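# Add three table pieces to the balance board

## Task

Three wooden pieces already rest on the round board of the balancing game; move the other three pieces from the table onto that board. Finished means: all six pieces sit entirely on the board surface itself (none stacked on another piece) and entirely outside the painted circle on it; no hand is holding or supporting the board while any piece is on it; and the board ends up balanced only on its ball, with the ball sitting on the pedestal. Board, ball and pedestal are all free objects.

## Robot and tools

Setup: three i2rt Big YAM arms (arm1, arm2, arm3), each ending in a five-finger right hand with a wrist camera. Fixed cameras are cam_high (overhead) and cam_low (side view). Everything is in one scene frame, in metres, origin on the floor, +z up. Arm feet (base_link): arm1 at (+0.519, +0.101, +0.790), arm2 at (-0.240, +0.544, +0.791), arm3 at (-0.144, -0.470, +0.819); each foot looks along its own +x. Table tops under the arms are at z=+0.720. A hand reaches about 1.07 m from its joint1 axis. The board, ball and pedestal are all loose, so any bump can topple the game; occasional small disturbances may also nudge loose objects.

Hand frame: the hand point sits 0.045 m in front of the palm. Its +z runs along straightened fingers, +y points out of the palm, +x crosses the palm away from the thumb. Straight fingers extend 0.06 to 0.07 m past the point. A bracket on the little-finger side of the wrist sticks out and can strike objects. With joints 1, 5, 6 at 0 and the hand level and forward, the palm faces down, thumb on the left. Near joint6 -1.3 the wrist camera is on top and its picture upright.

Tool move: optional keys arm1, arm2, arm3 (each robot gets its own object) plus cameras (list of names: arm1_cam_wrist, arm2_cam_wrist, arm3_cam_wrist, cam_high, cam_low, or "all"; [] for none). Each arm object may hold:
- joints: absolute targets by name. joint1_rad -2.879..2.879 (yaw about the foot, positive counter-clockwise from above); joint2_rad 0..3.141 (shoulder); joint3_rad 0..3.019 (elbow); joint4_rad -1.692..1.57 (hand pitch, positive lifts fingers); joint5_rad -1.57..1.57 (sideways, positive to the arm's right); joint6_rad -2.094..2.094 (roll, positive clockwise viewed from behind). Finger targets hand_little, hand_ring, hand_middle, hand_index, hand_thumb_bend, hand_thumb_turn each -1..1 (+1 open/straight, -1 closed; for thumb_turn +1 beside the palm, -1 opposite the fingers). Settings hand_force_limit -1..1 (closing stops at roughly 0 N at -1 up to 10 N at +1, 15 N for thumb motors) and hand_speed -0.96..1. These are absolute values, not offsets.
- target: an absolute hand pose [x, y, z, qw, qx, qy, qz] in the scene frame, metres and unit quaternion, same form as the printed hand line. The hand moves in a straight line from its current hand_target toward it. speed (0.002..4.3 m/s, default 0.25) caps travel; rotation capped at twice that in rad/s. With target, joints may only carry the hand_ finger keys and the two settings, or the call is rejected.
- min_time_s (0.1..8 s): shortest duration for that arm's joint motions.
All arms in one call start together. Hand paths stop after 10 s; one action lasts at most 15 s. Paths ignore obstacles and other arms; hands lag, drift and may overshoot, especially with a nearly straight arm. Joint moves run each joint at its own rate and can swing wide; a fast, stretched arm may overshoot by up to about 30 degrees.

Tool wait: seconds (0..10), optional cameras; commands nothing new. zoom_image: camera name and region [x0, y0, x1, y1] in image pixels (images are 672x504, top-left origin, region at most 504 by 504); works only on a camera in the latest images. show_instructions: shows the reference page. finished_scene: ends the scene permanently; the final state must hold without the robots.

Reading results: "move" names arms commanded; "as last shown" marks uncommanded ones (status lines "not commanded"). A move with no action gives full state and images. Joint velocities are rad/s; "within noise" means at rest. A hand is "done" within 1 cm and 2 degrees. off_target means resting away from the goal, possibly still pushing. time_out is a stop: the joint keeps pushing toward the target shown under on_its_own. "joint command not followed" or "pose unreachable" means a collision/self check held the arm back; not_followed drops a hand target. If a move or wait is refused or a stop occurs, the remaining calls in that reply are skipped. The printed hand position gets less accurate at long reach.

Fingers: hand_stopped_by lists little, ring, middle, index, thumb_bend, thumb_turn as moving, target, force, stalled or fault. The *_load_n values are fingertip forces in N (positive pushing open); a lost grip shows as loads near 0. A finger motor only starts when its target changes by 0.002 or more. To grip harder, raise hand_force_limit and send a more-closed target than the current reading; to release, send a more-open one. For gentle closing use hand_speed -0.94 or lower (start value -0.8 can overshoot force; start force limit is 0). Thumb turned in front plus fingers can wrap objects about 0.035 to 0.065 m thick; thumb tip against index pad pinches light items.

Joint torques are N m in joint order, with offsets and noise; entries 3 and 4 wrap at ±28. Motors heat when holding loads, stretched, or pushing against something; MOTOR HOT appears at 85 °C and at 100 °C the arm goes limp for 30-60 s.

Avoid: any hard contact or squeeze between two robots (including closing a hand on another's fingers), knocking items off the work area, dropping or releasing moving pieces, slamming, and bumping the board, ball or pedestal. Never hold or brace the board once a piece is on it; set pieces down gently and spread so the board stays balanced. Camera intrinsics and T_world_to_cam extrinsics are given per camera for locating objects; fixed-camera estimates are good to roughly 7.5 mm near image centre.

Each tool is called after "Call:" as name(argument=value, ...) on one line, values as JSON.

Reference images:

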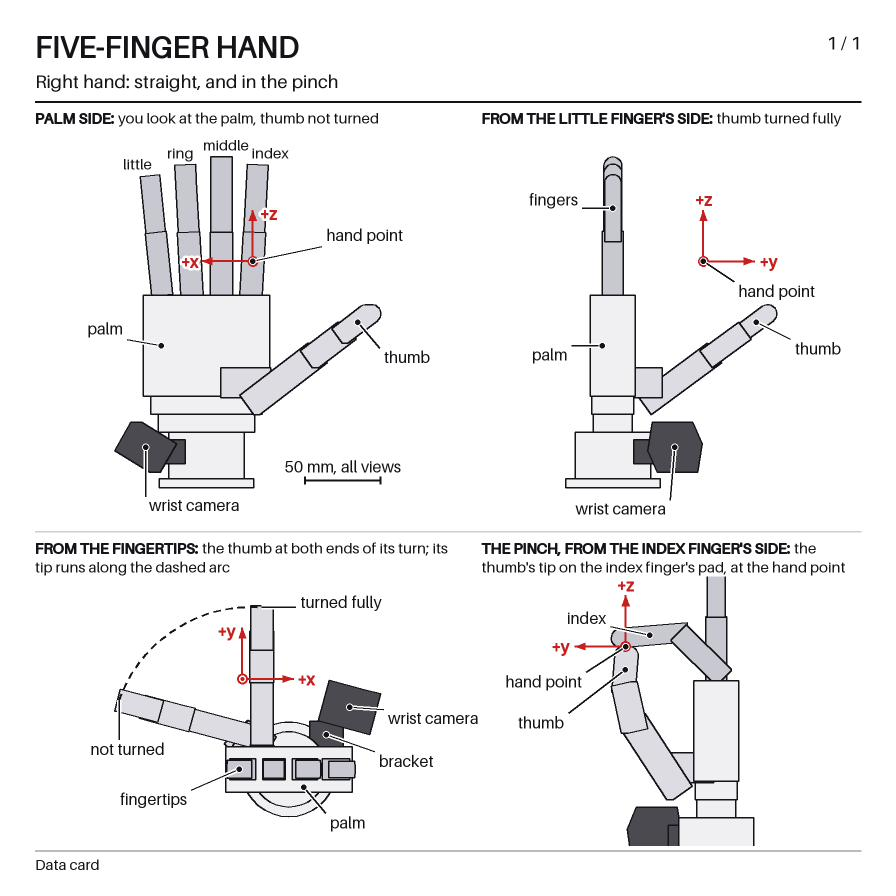

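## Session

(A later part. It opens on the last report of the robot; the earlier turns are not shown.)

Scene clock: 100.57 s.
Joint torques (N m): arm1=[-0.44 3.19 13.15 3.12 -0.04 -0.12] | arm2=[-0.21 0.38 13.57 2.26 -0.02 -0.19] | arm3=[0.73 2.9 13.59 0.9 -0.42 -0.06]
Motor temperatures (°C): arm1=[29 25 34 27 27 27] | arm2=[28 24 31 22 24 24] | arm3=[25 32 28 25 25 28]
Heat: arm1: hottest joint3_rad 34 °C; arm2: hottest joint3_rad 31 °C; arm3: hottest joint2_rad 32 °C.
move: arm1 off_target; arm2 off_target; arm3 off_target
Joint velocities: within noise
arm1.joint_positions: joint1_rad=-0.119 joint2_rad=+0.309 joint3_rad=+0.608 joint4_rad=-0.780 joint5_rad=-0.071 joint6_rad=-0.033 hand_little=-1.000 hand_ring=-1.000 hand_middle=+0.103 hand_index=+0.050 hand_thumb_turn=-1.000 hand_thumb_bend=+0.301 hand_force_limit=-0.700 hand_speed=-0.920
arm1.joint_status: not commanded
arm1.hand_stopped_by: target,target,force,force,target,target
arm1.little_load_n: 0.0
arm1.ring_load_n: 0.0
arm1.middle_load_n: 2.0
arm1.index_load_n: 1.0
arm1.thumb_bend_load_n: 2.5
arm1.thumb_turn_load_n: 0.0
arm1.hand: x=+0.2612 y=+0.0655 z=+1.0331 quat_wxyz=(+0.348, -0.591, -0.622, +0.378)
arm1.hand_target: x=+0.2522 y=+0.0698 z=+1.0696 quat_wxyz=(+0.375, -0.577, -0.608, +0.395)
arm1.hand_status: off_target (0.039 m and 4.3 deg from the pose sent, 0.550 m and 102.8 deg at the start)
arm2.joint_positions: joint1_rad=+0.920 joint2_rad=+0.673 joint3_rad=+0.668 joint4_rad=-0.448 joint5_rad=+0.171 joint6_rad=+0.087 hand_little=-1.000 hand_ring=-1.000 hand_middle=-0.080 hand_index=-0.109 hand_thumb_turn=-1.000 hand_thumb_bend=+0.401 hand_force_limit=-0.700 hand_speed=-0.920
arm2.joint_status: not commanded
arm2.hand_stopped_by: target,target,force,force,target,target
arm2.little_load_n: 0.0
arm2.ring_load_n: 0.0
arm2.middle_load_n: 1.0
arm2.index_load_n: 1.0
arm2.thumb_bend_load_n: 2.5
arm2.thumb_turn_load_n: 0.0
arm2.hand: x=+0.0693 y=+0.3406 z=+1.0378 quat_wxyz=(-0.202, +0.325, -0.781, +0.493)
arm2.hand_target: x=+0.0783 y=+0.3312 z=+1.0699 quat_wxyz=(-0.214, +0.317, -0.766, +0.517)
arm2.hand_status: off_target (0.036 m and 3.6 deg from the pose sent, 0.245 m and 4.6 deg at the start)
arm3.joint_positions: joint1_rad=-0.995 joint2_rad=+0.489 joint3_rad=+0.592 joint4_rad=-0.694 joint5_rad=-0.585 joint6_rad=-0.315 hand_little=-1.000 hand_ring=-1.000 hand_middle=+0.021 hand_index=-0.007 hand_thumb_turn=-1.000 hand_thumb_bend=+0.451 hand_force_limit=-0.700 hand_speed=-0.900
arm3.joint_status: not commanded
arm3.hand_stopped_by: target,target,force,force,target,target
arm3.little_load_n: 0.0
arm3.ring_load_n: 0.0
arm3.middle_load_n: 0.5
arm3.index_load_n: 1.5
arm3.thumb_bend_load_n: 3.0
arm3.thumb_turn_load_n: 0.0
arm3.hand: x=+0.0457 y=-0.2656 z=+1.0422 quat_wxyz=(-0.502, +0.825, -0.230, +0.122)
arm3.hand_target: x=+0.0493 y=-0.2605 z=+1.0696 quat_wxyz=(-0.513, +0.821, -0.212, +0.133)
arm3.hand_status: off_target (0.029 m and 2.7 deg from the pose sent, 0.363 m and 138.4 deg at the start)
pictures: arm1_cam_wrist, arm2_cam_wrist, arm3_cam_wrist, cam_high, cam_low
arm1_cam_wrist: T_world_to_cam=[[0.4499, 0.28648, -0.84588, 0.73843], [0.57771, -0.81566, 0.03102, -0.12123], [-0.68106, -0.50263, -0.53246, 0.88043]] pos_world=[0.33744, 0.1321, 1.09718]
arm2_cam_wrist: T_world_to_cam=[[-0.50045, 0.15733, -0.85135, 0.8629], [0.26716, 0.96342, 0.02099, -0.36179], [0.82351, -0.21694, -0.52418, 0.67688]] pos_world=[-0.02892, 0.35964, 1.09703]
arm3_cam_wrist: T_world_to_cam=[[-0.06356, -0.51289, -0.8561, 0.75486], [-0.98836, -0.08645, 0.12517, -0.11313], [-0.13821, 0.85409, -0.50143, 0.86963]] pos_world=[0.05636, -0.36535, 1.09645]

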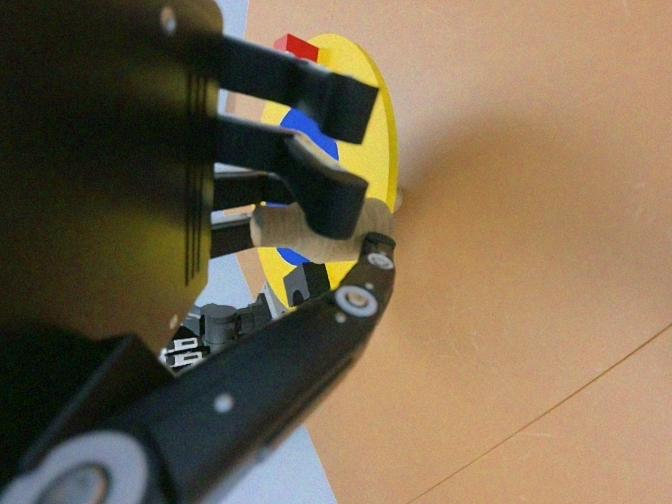

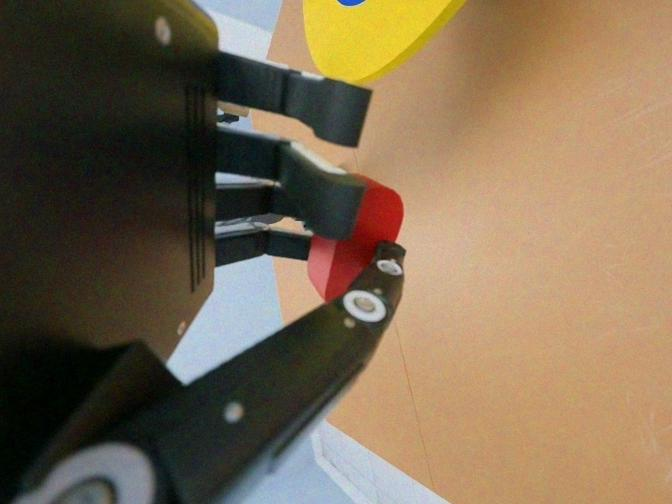

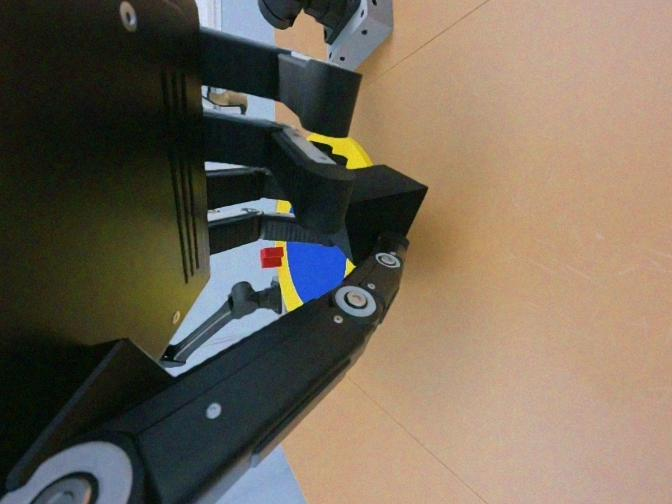

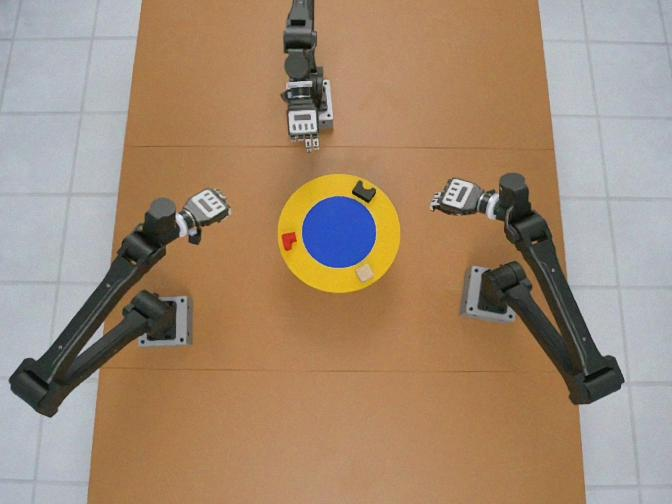

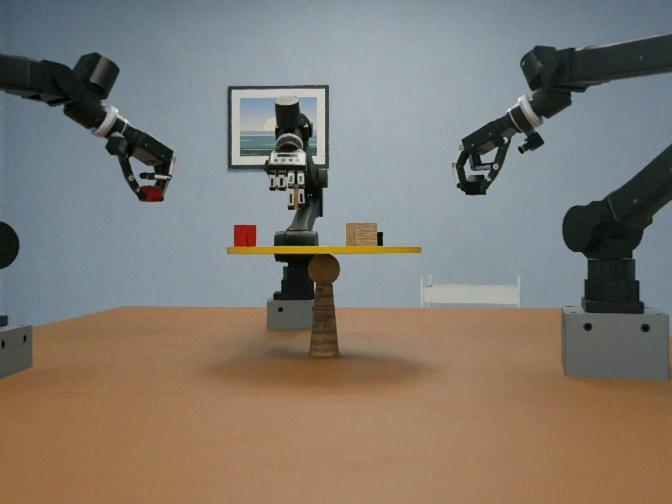

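Call:
move(arm1={"target": [0.132, 0.07, 1.07, -0.3899, 0.5673, 0.5978, -0.4109], "speed": 0.15}, arm2={"target": [-0.085, 0.055, 1.075, 0.2469, -0.343, 0.7356, -0.5295], "speed": 0.15}, arm3={"target": [0.025, -0.128, 1.07, 0.5249, -0.8154, 0.1964, -0.1452], "speed": 0.15}, cameras=["all"])

Call:
zoom_image(camera="cam_low", region=[210, 130, 440, 270])

Call:
zoom_image(camera="cam_high", region=[250, 140, 420, 310])

Scene clock: 108.93 s.
Joint torques (N m): arm1=[0.67 -1.38 13.52 3.15 0.11 -0.04] | arm2=[0.44 -6.12 13.56 1.88 -0.47 -0.16] | arm3=[0.73 0.62 13.82 2.21 0.2 0.11]
Motor temperatures (°C): arm1=[29 25 36 27 27 27] | arm2=[28 24 33 22 23 24] | arm3=[25 32 30 25 24 28]
Heat: arm1: hottest joint3_rad 36 °C; arm2: hottest joint3_rad 33 °C; arm3: hottest joint2_rad 32 °C.
move: arm1 off_target; arm2 off_target; arm3 off_target
Joint velocities: within noise
arm1.joint_positions: joint1_rad=-0.119 joint2_rad=+0.671 joint3_rad=+0.653 joint4_rad=-0.413 joint5_rad=-0.066 joint6_rad=-0.033 hand_little=-1.000 hand_ring=-1.000 hand_middle=+0.103 hand_index=+0.050 hand_thumb_turn=-1.000 hand_thumb_bend=+0.301 hand_force_limit=-0.700 hand_speed=-0.920
arm1.joint_status: not commanded
arm1.hand_stopped_by: target,target,force,force,target,target
arm1.little_load_n: 0.0
arm1.ring_load_n: 0.0
arm1.middle_load_n: 2.0
arm1.index_load_n: 1.5
arm1.thumb_bend_load_n: 2.5
arm1.thumb_turn_load_n: -0.5
arm1.hand: x=+0.1498 y=+0.0686 z=+1.0310 quat_wxyz=(+0.365, -0.583, -0.612, +0.390)
arm1.hand_target: x=+0.1350 y=+0.0701 z=+1.0700 quat_wxyz=(+0.390, -0.567, -0.598, +0.411)
arm1.hand_status: off_target (0.043 m and 4.5 deg from the pose sent, 0.135 m and 7.3 deg at the start)
arm2.joint_positions: joint1_rad=-0.041 joint2_rad=+1.239 joint3_rad=+0.990 joint4_rad=-0.287 joint5_rad=-0.801 joint6_rad=-0.334 hand_little=-1.000 hand_ring=-1.000 hand_middle=-0.080 hand_index=-0.109 hand_thumb_turn=-1.000 hand_thumb_bend=+0.401 hand_force_limit=-0.700 hand_speed=-0.920
arm2.joint_status: not commanded
arm2.hand_stopped_by: target,target,force,force,target,target
arm2.little_load_n: 0.0
arm2.ring_load_n: 0.0
arm2.middle_load_n: 1.0
arm2.index_load_n: 1.0
arm2.thumb_bend_load_n: 3.0
arm2.thumb_turn_load_n: 0.0
arm2.hand: x=-0.0846 y=+0.0750 z=+1.0481 quat_wxyz=(-0.259, +0.332, -0.754, +0.504)
arm2.hand_target: x=-0.0855 y=+0.0569 z=+1.0751 quat_wxyz=(-0.247, +0.343, -0.736, +0.530)
arm2.hand_status: off_target (0.034 m and 4.1 deg from the pose sent, 0.327 m and 8.6 deg at the start)
arm3.joint_positions: joint1_rad=-0.387 joint2_rad=+0.689 joint3_rad=+0.616 joint4_rad=-0.418 joint5_rad=-0.057 joint6_rad=-0.059 hand_little=-1.000 hand_ring=-1.000 hand_middle=+0.021 hand_index=-0.007 hand_thumb_turn=-1.000 hand_thumb_bend=+0.451 hand_force_limit=-0.700 hand_speed=-0.900
arm3.joint_status: not commanded
arm3.hand_stopped_by: target,target,force,force,target,target
arm3.little_load_n: 0.0
arm3.ring_load_n: 0.5
arm3.middle_load_n: 0.5
arm3.index_load_n: 2.0
arm3.thumb_bend_load_n: 3.0
arm3.thumb_turn_load_n: 0.0
arm3.hand: x=+0.0186 y=-0.1464 z=+1.0332 quat_wxyz=(-0.494, +0.834, -0.203, +0.138)
arm3.hand_target: x=+0.0236 y=-0.1306 z=+1.0702 quat_wxyz=(-0.525, +0.815, -0.196, +0.145)
arm3.hand_status: off_target (0.042 m and 4.2 deg from the pose sent, 0.142 m and 5.5 deg at the start)
pictures: arm1_cam_wrist, arm2_cam_wrist, arm3_cam_wrist, cam_high, cam_low
arm1_cam_wrist: T_world_to_cam=[[0.40964, 0.2871, -0.86589, 0.8125], [0.57446, -0.81853, 0.00037, -0.02204], [-0.70865, -0.49757, -0.50023, 0.77558]] pos_world=[0.22944, 0.1346, 1.09151]
arm2_cam_wrist: T_world_to_cam=[[-0.42307, 0.11243, -0.89909, 0.8964], [0.18725, 0.9817, 0.03465, -0.08749], [0.88654, -0.1537, -0.43638, 0.66001]] pos_world=[-0.18951, 0.08655, 1.09699]
arm3_cam_wrist: T_world_to_cam=[[-0.00569, -0.54411, -0.839, 0.78327], [-0.99028, -0.11354, 0.08035, -0.08611], [-0.13898, 0.8313, -0.53817, 0.79416]] pos_world=[0.02956, -0.24377, 1.09148]

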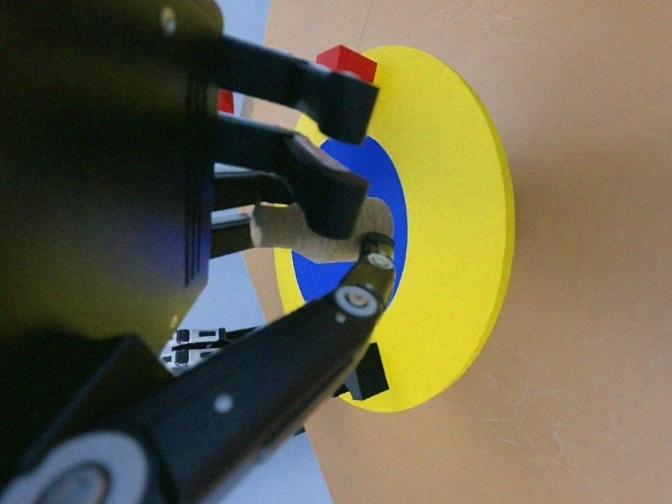

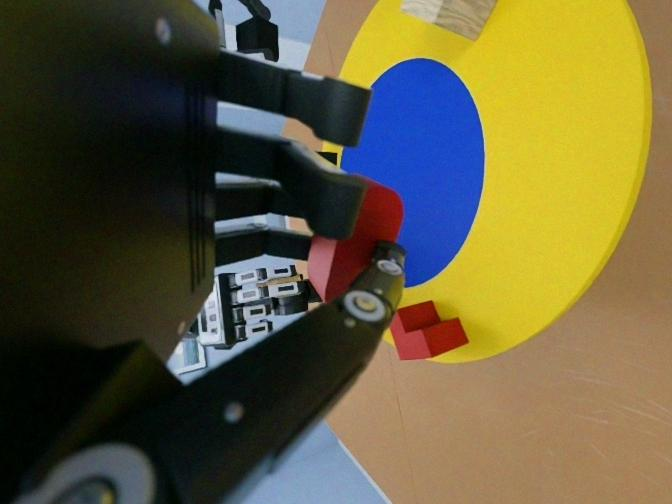

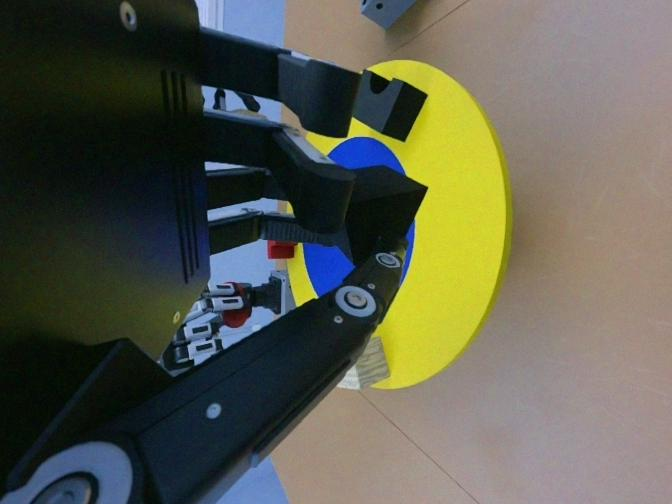

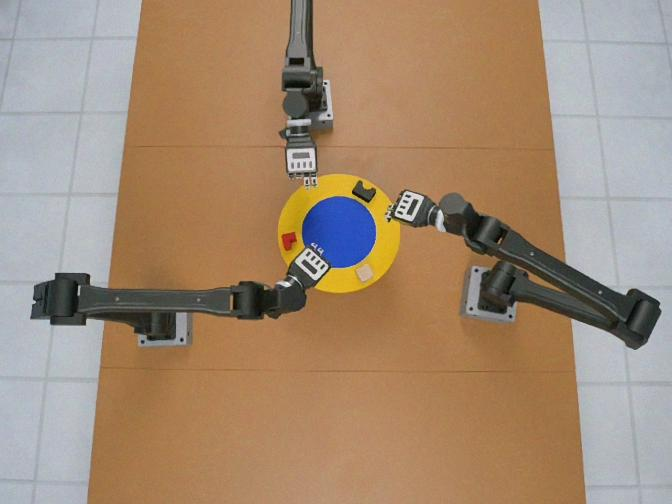

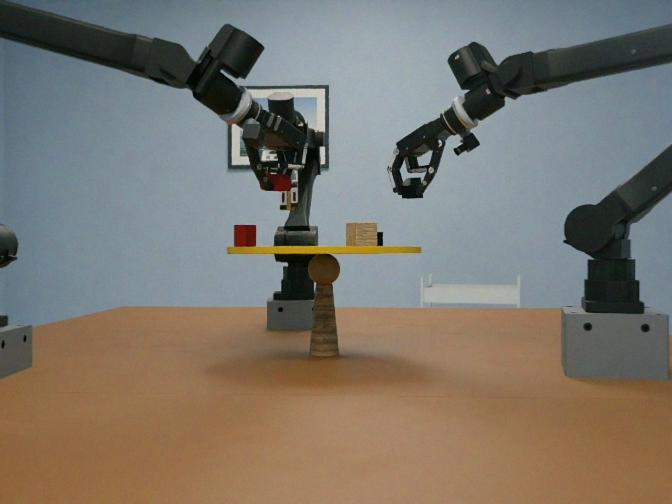

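Scaled by 2.191 from the camera's image (finer frame: 960x720).

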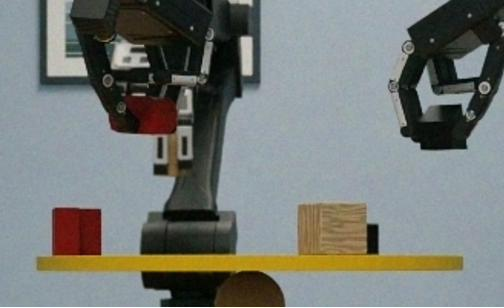

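Scaled by 2.965 from the camera's image (finer frame: 960x720).

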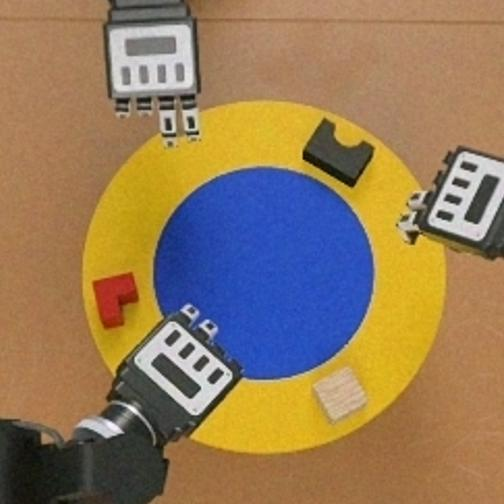

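Call:
move(arm1={"target": [0.128, 0.069, 1.02, -0.3899, 0.5673, 0.5978, -0.4109], "speed": 0.08}, arm2={"target": [-0.105, 0.046, 1.03, 0.2324, -0.3614, 0.7325, -0.5284], "speed": 0.08}, arm3={"target": [0.027, -0.12, 1.02, 0.5435, -0.8012, 0.2072, -0.1406], "speed": 0.08}, cameras=["all"])

Call:
zoom_image(camera="cam_low", region=[220, 140, 330, 260])

Call:
zoom_image(camera="cam_low", region=[330, 140, 440, 260])

Call:
zoom_image(camera="cam_high", region=[250, 140, 420, 310])

Scene clock: 112.50 s.
Joint torques (N m): arm1=[0.73 -1.79 9.16 3.21 0.09 -0.03] | arm2=[-0.32 -6.89 9.25 1.98 -0.52 -0.18] | arm3=[0.79 0.26 8.77 2.21 0.21 0.11]
Motor temperatures (°C): arm1=[29 25 36 27 27 27] | arm2=[28 24 33 22 23 24] | arm3=[25 32 30 25 24 28]
Heat: arm1: hottest joint3_rad 36 °C; arm2: hottest joint3_rad 33 °C; arm3: hottest joint2_rad 32 °C.
move: arm1 done; arm2 done; arm3 done
Joint velocities: within noise
arm1.joint_positions: joint1_rad=-0.119 joint2_rad=+0.708 joint3_rad=+0.591 joint4_rad=-0.261 joint5_rad=-0.063 joint6_rad=-0.033 hand_little=-1.000 hand_ring=-1.000 hand_middle=+0.103 hand_index=+0.050 hand_thumb_turn=-1.000 hand_thumb_bend=+0.301 hand_force_limit=-0.700 hand_speed=-0.920
arm1.joint_status: not commanded
arm1.hand_stopped_by: target,target,force,force,target,target
arm1.little_load_n: 0.0
arm1.ring_load_n: 0.0
arm1.middle_load_n: 2.0
arm1.index_load_n: 1.5
arm1.thumb_bend_load_n: 2.5
arm1.thumb_turn_load_n: 0.0
arm1.hand: x=+0.1332 y=+0.0693 z=+1.0138 quat_wxyz=(+0.382, -0.573, -0.602, +0.404)
arm1.hand_target: x=+0.1282 y=+0.0690 z=+1.0201 quat_wxyz=(+0.390, -0.567, -0.598, +0.411)
arm1.hand_status: done (0.008 m and 1.4 deg from the pose sent, 0.024 m and 4.5 deg at the start)
arm2.joint_positions: joint1_rad=-0.074 joint2_rad=+1.298 joint3_rad=+0.990 joint4_rad=-0.222 joint5_rad=-0.828 joint6_rad=-0.421 hand_little=-1.000 hand_ring=-1.000 hand_middle=-0.080 hand_index=-0.109 hand_thumb_turn=-1.000 hand_thumb_bend=+0.401 hand_force_limit=-0.700 hand_speed=-0.920
arm2.joint_status: not commanded
arm2.hand_stopped_by: target,target,force,force,target,target
arm2.little_load_n: 0.0
arm2.ring_load_n: 0.0
arm2.middle_load_n: 1.0
arm2.index_load_n: 1.5
arm2.thumb_bend_load_n: 3.0
arm2.thumb_turn_load_n: 0.0
arm2.hand: x=-0.1012 y=+0.0529 z=+1.0295 quat_wxyz=(-0.238, +0.358, -0.738, +0.521)
arm2.hand_target: x=-0.1051 y=+0.0461 z=+1.0300 quat_wxyz=(-0.232, +0.361, -0.733, +0.528)
arm2.hand_status: done (0.008 m and 1.3 deg from the pose sent, 0.040 m and 5.9 deg at the start)
arm3.joint_positions: joint1_rad=-0.384 joint2_rad=+0.731 joint3_rad=+0.535 joint4_rad=-0.195 joint5_rad=-0.054 joint6_rad=-0.023 hand_little=-1.000 hand_ring=-1.000 hand_middle=+0.021 hand_index=-0.007 hand_thumb_turn=-1.000 hand_thumb_bend=+0.451 hand_force_limit=-0.700 hand_speed=-0.900
arm3.joint_status: not commanded
arm3.hand_stopped_by: target,target,force,force,target,target
arm3.little_load_n: 0.0
arm3.ring_load_n: 0.0
arm3.middle_load_n: 0.5
arm3.index_load_n: 1.5
arm3.thumb_bend_load_n: 3.0
arm3.thumb_turn_load_n: 0.0
arm3.hand: x=+0.0288 y=-0.1253 z=+1.0190 quat_wxyz=(-0.537, +0.805, -0.209, +0.143)
arm3.hand_target: x=+0.0269 y=-0.1202 z=+1.0199 quat_wxyz=(-0.543, +0.801, -0.207, +0.140)
arm3.hand_status: done (0.006 m and 0.9 deg from the pose sent, 0.031 m and 6.8 deg at the start)
pictures: arm1_cam_wrist, arm2_cam_wrist, arm3_cam_wrist, cam_high, cam_low
arm1_cam_wrist: T_world_to_cam=[[0.36414, 0.2878, -0.88576, 0.83044], [0.5709, -0.8204, -0.03186, 0.02137], [-0.73585, -0.49408, -0.46305, 0.72127]] pos_world=[0.21615, 0.13489, 1.07024]
arm2_cam_wrist: T_world_to_cam=[[-0.45897, 0.0415, -0.88748, 0.86333], [0.16645, 0.98524, -0.04002, 0.01261], [0.87272, -0.16609, -0.4591, 0.68573]] pos_world=[-0.2043, 0.06565, 1.08151]
arm3_cam_wrist: T_world_to_cam=[[0.0101, -0.45822, -0.88878, 0.84394], [-0.99349, -0.10546, 0.04308, -0.03339], [-0.11347, 0.88256, -0.4563, 0.69261]] pos_world=[0.03689, -0.22808, 1.06756]

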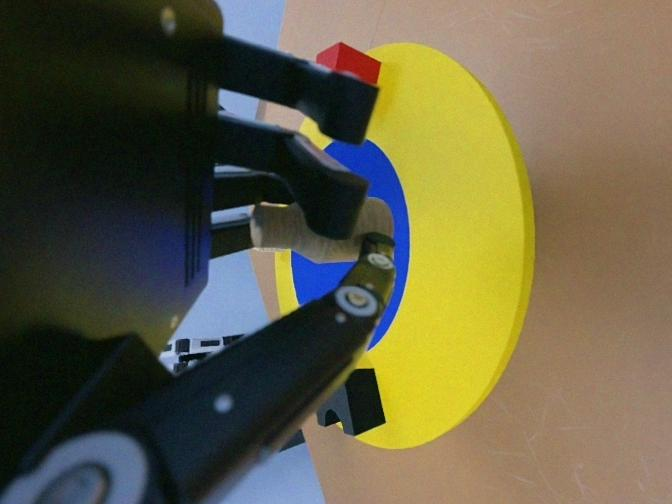

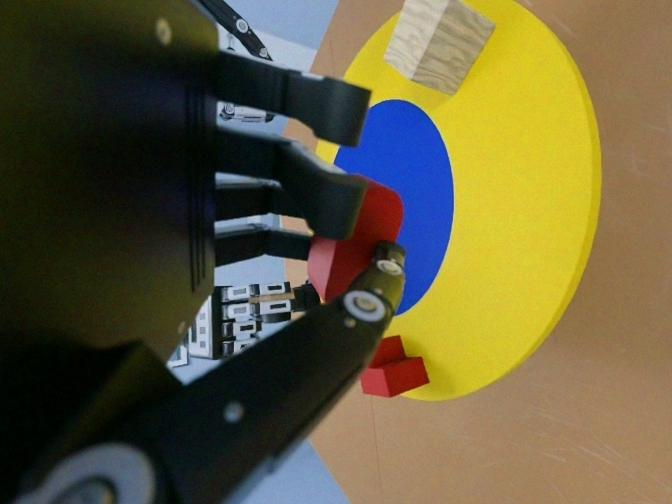

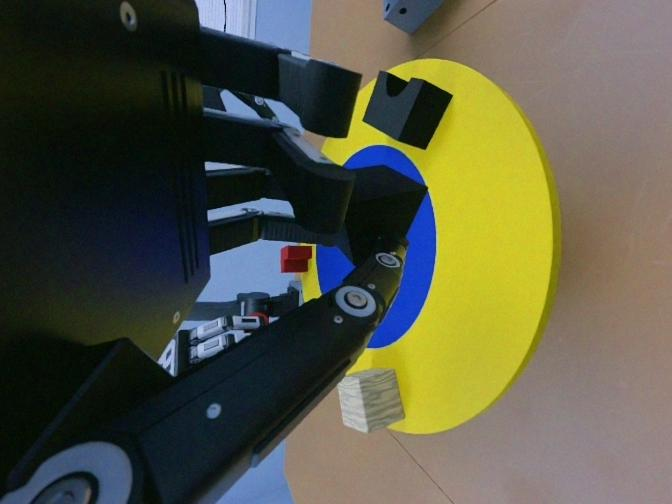

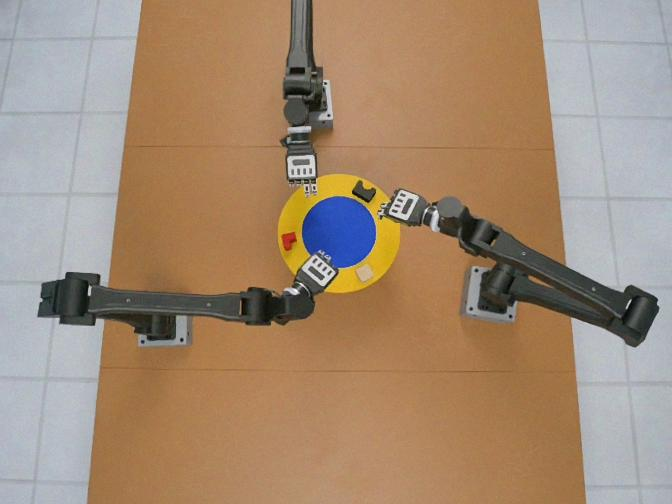

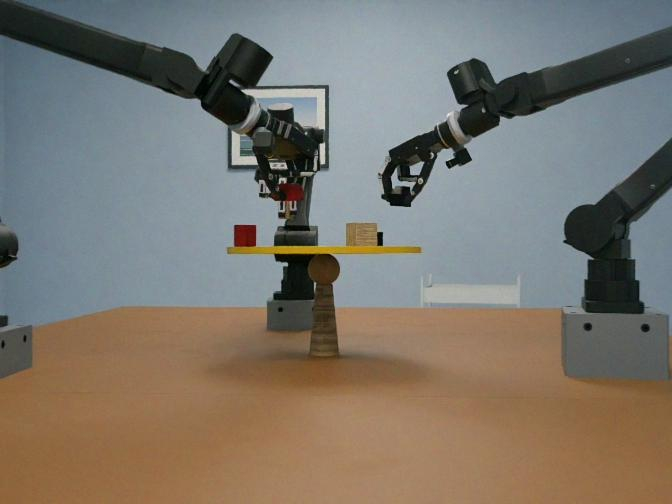

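Scaled by 4.200 from the camera's image (finer frame: 960x720).

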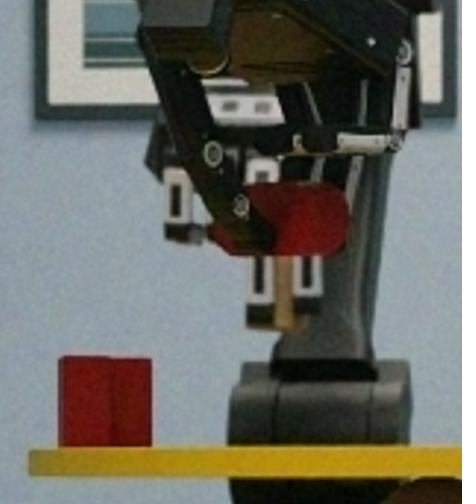

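Scaled by 4.200 from the camera's image (finer frame: 960x720).

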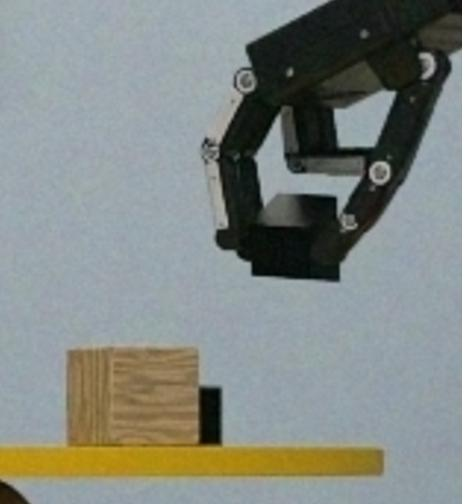

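Scaled by 2.965 from the camera's image (finer frame: 960x720).

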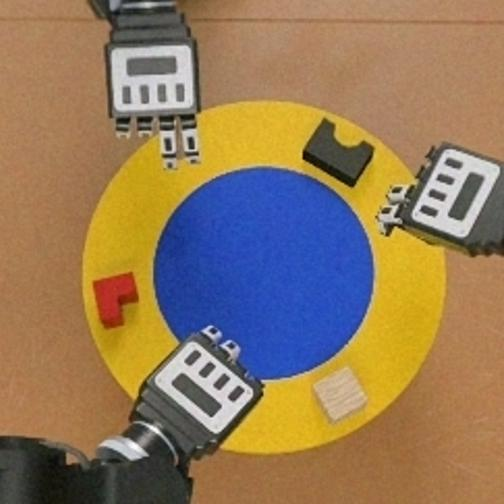

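Call:
zoom_image(camera="cam_low", region=[260, 180, 310, 230])

Call:
zoom_image(camera="cam_low", region=[375, 170, 425, 220])

Scaled by 10.080 from the camera's image (finer frame: 960x720).

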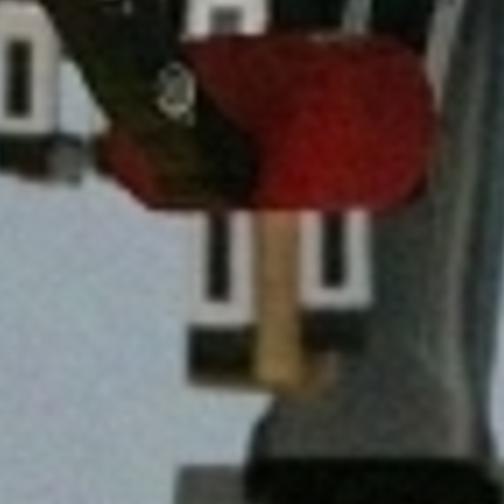

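Scaled by 10.080 from the camera's image (finer frame: 960x720).

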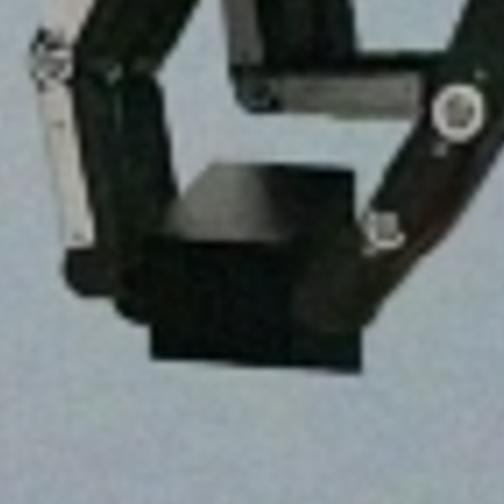

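Call:
move(arm1={"target": [0.1347, 0.0657, 0.983, -0.3749, 0.5774, 0.6084, -0.3951], "speed": 0.06}, arm2={"target": [-0.109, 0.053, 0.979, 0.2105, -0.3894, 0.7305, -0.5228], "speed": 0.06}, arm3={"target": [0.02, -0.1285, 0.969, 0.5022, -0.8276, 0.2141, -0.1299], "speed": 0.06}, cameras=["all"])

Call:
zoom_image(camera="cam_low", region=[250, 190, 320, 260])

Call:
zoom_image(camera="cam_low", region=[365, 190, 435, 260])

Call:
zoom_image(camera="cam_high", region=[250, 140, 420, 310])

Scene clock: 117.97 s.
Joint torques (N m): arm1=[1.61 -1.79 8.91 3.14 0.1 -0.01] | arm2=[0.09 -6.71 8.36 1.98 -0.32 -0.18] | arm3=[0.73 0.03 8.51 2.18 0.21 0.11]
Motor temperatures (°C): arm1=[28 25 36 27 27 27] | arm2=[28 24 33 22 23 24] | arm3=[25 32 30 25 24 28]
Heat: arm1: hottest joint3_rad 36 °C; arm2: hottest joint3_rad 33 °C; arm3: hottest joint2_rad 32 °C.
move: arm1 done; arm2 done; arm3 done
Joint velocities: within noise
arm1.joint_positions: joint1_rad=-0.115 joint2_rad=+0.729 joint3_rad=+0.533 joint4_rad=-0.232 joint5_rad=-0.048 joint6_rad=-0.033 hand_little=-1.000 hand_ring=-1.000 hand_middle=+0.103 hand_index=+0.050 hand_thumb_turn=-1.000 hand_thumb_bend=+0.301 hand_force_limit=-0.700 hand_speed=-0.920
arm1.joint_status: not commanded
arm1.hand_stopped_by: target,target,force,force,target,target
arm1.little_load_n: 0.0
arm1.ring_load_n: 0.0
arm1.middle_load_n: 2.0
arm1.index_load_n: 1.5
arm1.thumb_bend_load_n: 2.5
arm1.thumb_turn_load_n: -0.5
arm1.hand: x=+0.1396 y=+0.0704 z=+0.9785 quat_wxyz=(+0.371, -0.584, -0.610, +0.387)
arm1.hand_target: x=+0.1350 y=+0.0658 z=+0.9832 quat_wxyz=(+0.375, -0.577, -0.608, +0.395)
arm1.hand_status: done (0.008 m and 1.4 deg from the pose sent, 0.031 m and 1.6 deg at the start)
arm2.joint_positions: joint1_rad=-0.074 joint2_rad=+1.327 joint3_rad=+0.908 joint4_rad=-0.148 joint5_rad=-0.814 joint6_rad=-0.514 hand_little=-1.000 hand_ring=-1.000 hand_middle=-0.080 hand_index=-0.109 hand_thumb_turn=-1.000 hand_thumb_bend=+0.401 hand_force_limit=-0.700 hand_speed=-0.920
arm2.joint_status: not commanded
arm2.hand_stopped_by: target,target,force,force,target,target
arm2.little_load_n: 0.0
arm2.ring_load_n: 0.0
arm2.middle_load_n: 1.5
arm2.index_load_n: 1.0
arm2.thumb_bend_load_n: 3.0
arm2.thumb_turn_load_n: 0.0
arm2.hand: x=-0.1075 y=+0.0571 z=+0.9825 quat_wxyz=(-0.215, +0.385, -0.733, +0.518)
arm2.hand_target: x=-0.1090 y=+0.0531 z=+0.9790 quat_wxyz=(-0.210, +0.389, -0.730, +0.522)
arm2.hand_status: done (0.006 m and 1.0 deg from the pose sent, 0.051 m and 4.9 deg at the start)
arm3.joint_positions: joint1_rad=-0.374 joint2_rad=+0.785 joint3_rad=+0.478 joint4_rad=-0.184 joint5_rad=-0.043 joint6_rad=-0.023 hand_little=-1.000 hand_ring=-1.000 hand_middle=+0.021 hand_index=-0.007 hand_thumb_turn=-1.000 hand_thumb_bend=+0.451 hand_force_limit=-0.700 hand_speed=-0.900
arm3.joint_status: not commanded
arm3.hand_stopped_by: target,target,force,force,target,target
arm3.little_load_n: 0.0
arm3.ring_load_n: 0.0
arm3.middle_load_n: 0.5
arm3.index_load_n: 1.5
arm3.thumb_bend_load_n: 3.0
arm3.thumb_turn_load_n: 0.0
arm3.hand: x=+0.0219 y=-0.1337 z=+0.9686 quat_wxyz=(-0.496, +0.831, -0.216, +0.132)
arm3.hand_target: x=+0.0199 y=-0.1287 z=+0.9690 quat_wxyz=(-0.502, +0.828, -0.214, +0.130)
arm3.hand_status: done (0.006 m and 0.9 deg from the pose sent, 0.051 m and 5.0 deg at the start)
pictures: arm1_cam_wrist, arm2_cam_wrist, arm3_cam_wrist, cam_high, cam_low
arm1_cam_wrist: T_world_to_cam=[[0.40985, 0.28875, -0.86524, 0.76987], [0.564, -0.82573, -0.00841, -0.00412], [-0.71689, -0.48455, -0.50128, 0.74419]] pos_world=[0.22029, 0.13489, 1.03914]
arm2_cam_wrist: T_world_to_cam=[[-0.5133, 0.00506, -0.85819, 0.78594], [0.14231, 0.98664, -0.0793, 0.04344], [0.84632, -0.16284, -0.50717, 0.71465]] pos_world=[-0.20758, 0.06953, 1.04038]
arm3_cam_wrist: T_world_to_cam=[[-0.03341, -0.53383, -0.84493, 0.74368], [-0.98995, -0.09856, 0.10141, -0.09456], [-0.13741, 0.83983, -0.52518, 0.73778]] pos_world=[0.03261, -0.23192, 1.02541]

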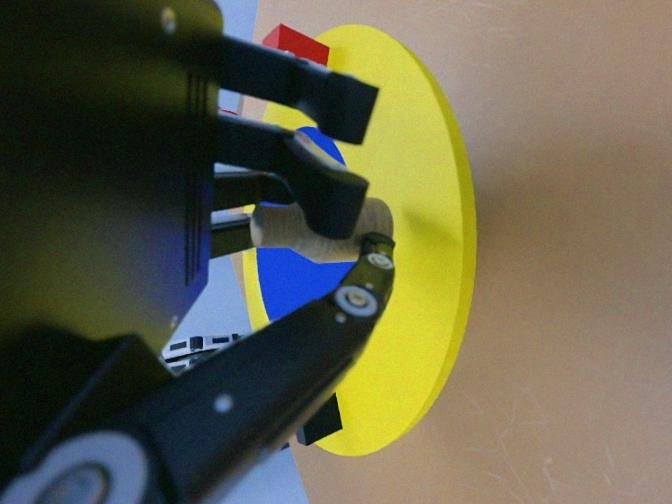

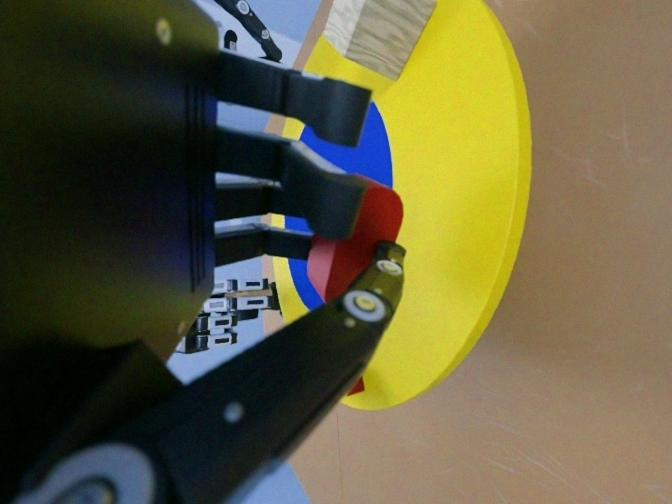

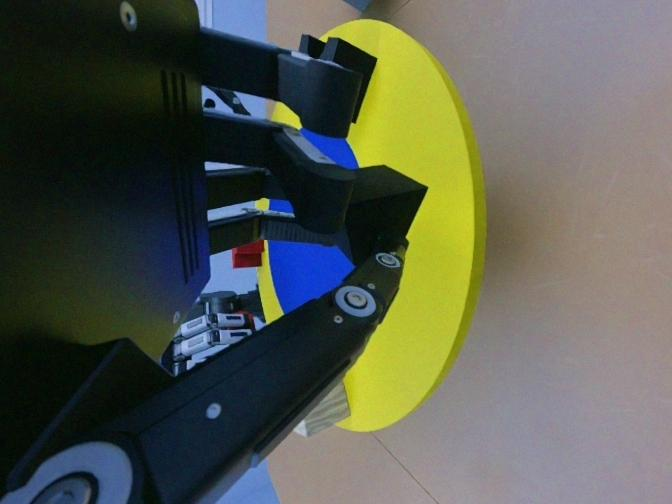

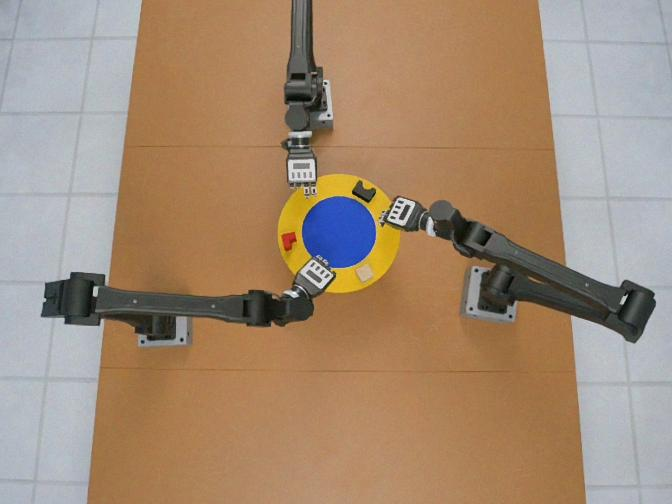

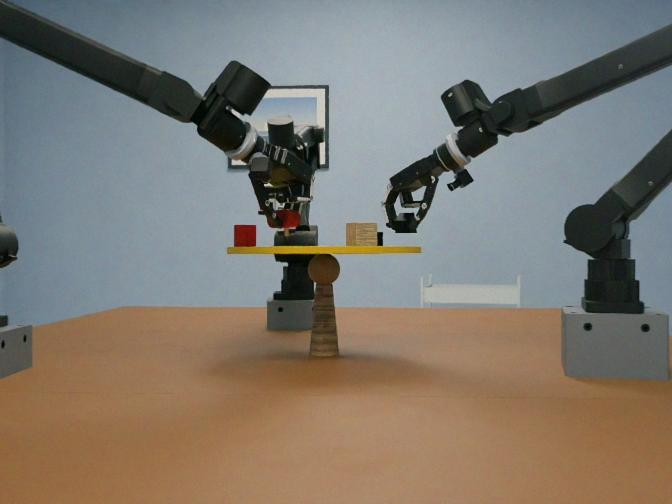

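Scaled by 7.200 from the camera's image (finer frame: 960x720).

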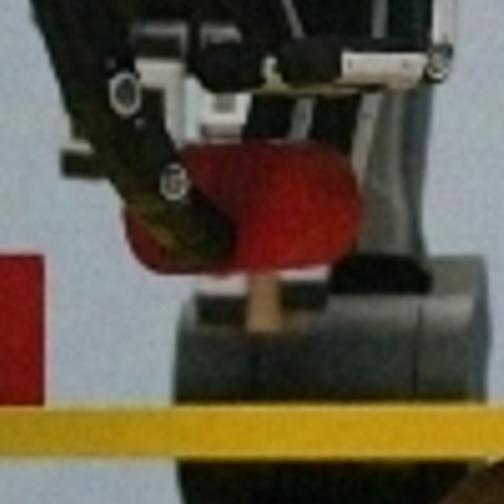

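Scaled by 7.200 from the camera's image (finer frame: 960x720).

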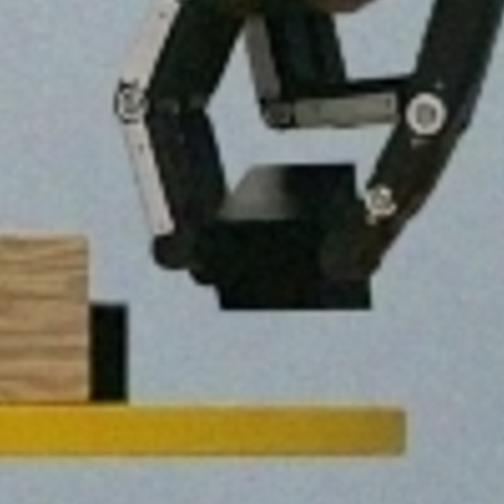

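Scaled by 2.965 from the camera's image (finer frame: 960x720).

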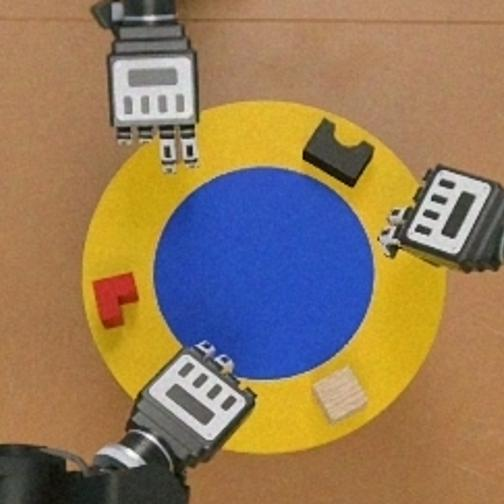

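Call:
zoom_image(camera="arm2_cam_wrist", region=[250, 60, 550, 420])

Call:
zoom_image(camera="cam_high", region=[280, 230, 350, 300])

Call:
zoom_image(camera="arm1_cam_wrist", region=[230, 0, 500, 470])

Call:
zoom_image(camera="arm3_cam_wrist", region=[230, 0, 500, 470])

Scaled by 1.400 from the camera's image (finer frame: 960x720).

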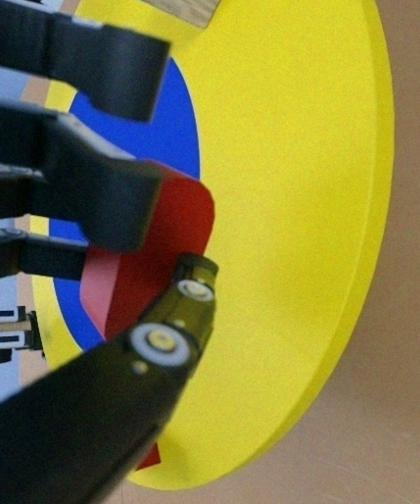

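Scaled by 7.200 from the camera's image (finer frame: 960x720).

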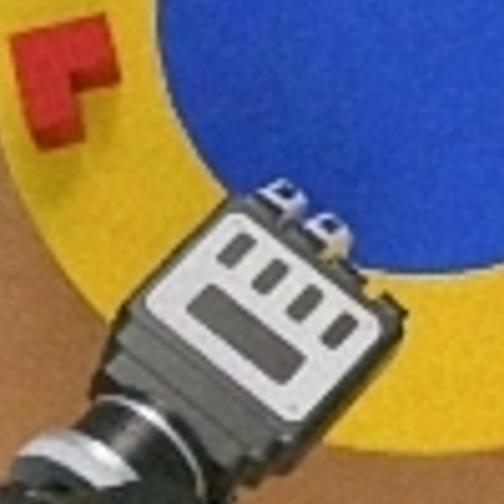

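Scaled by 1.072 from the camera's image (finer frame: 960x720).

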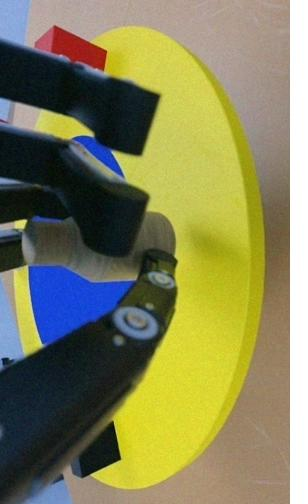

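Scaled by 1.072 from the camera's image (finer frame: 960x720).

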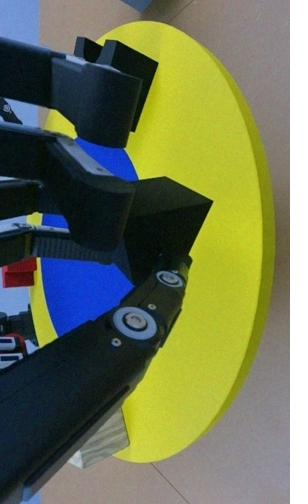

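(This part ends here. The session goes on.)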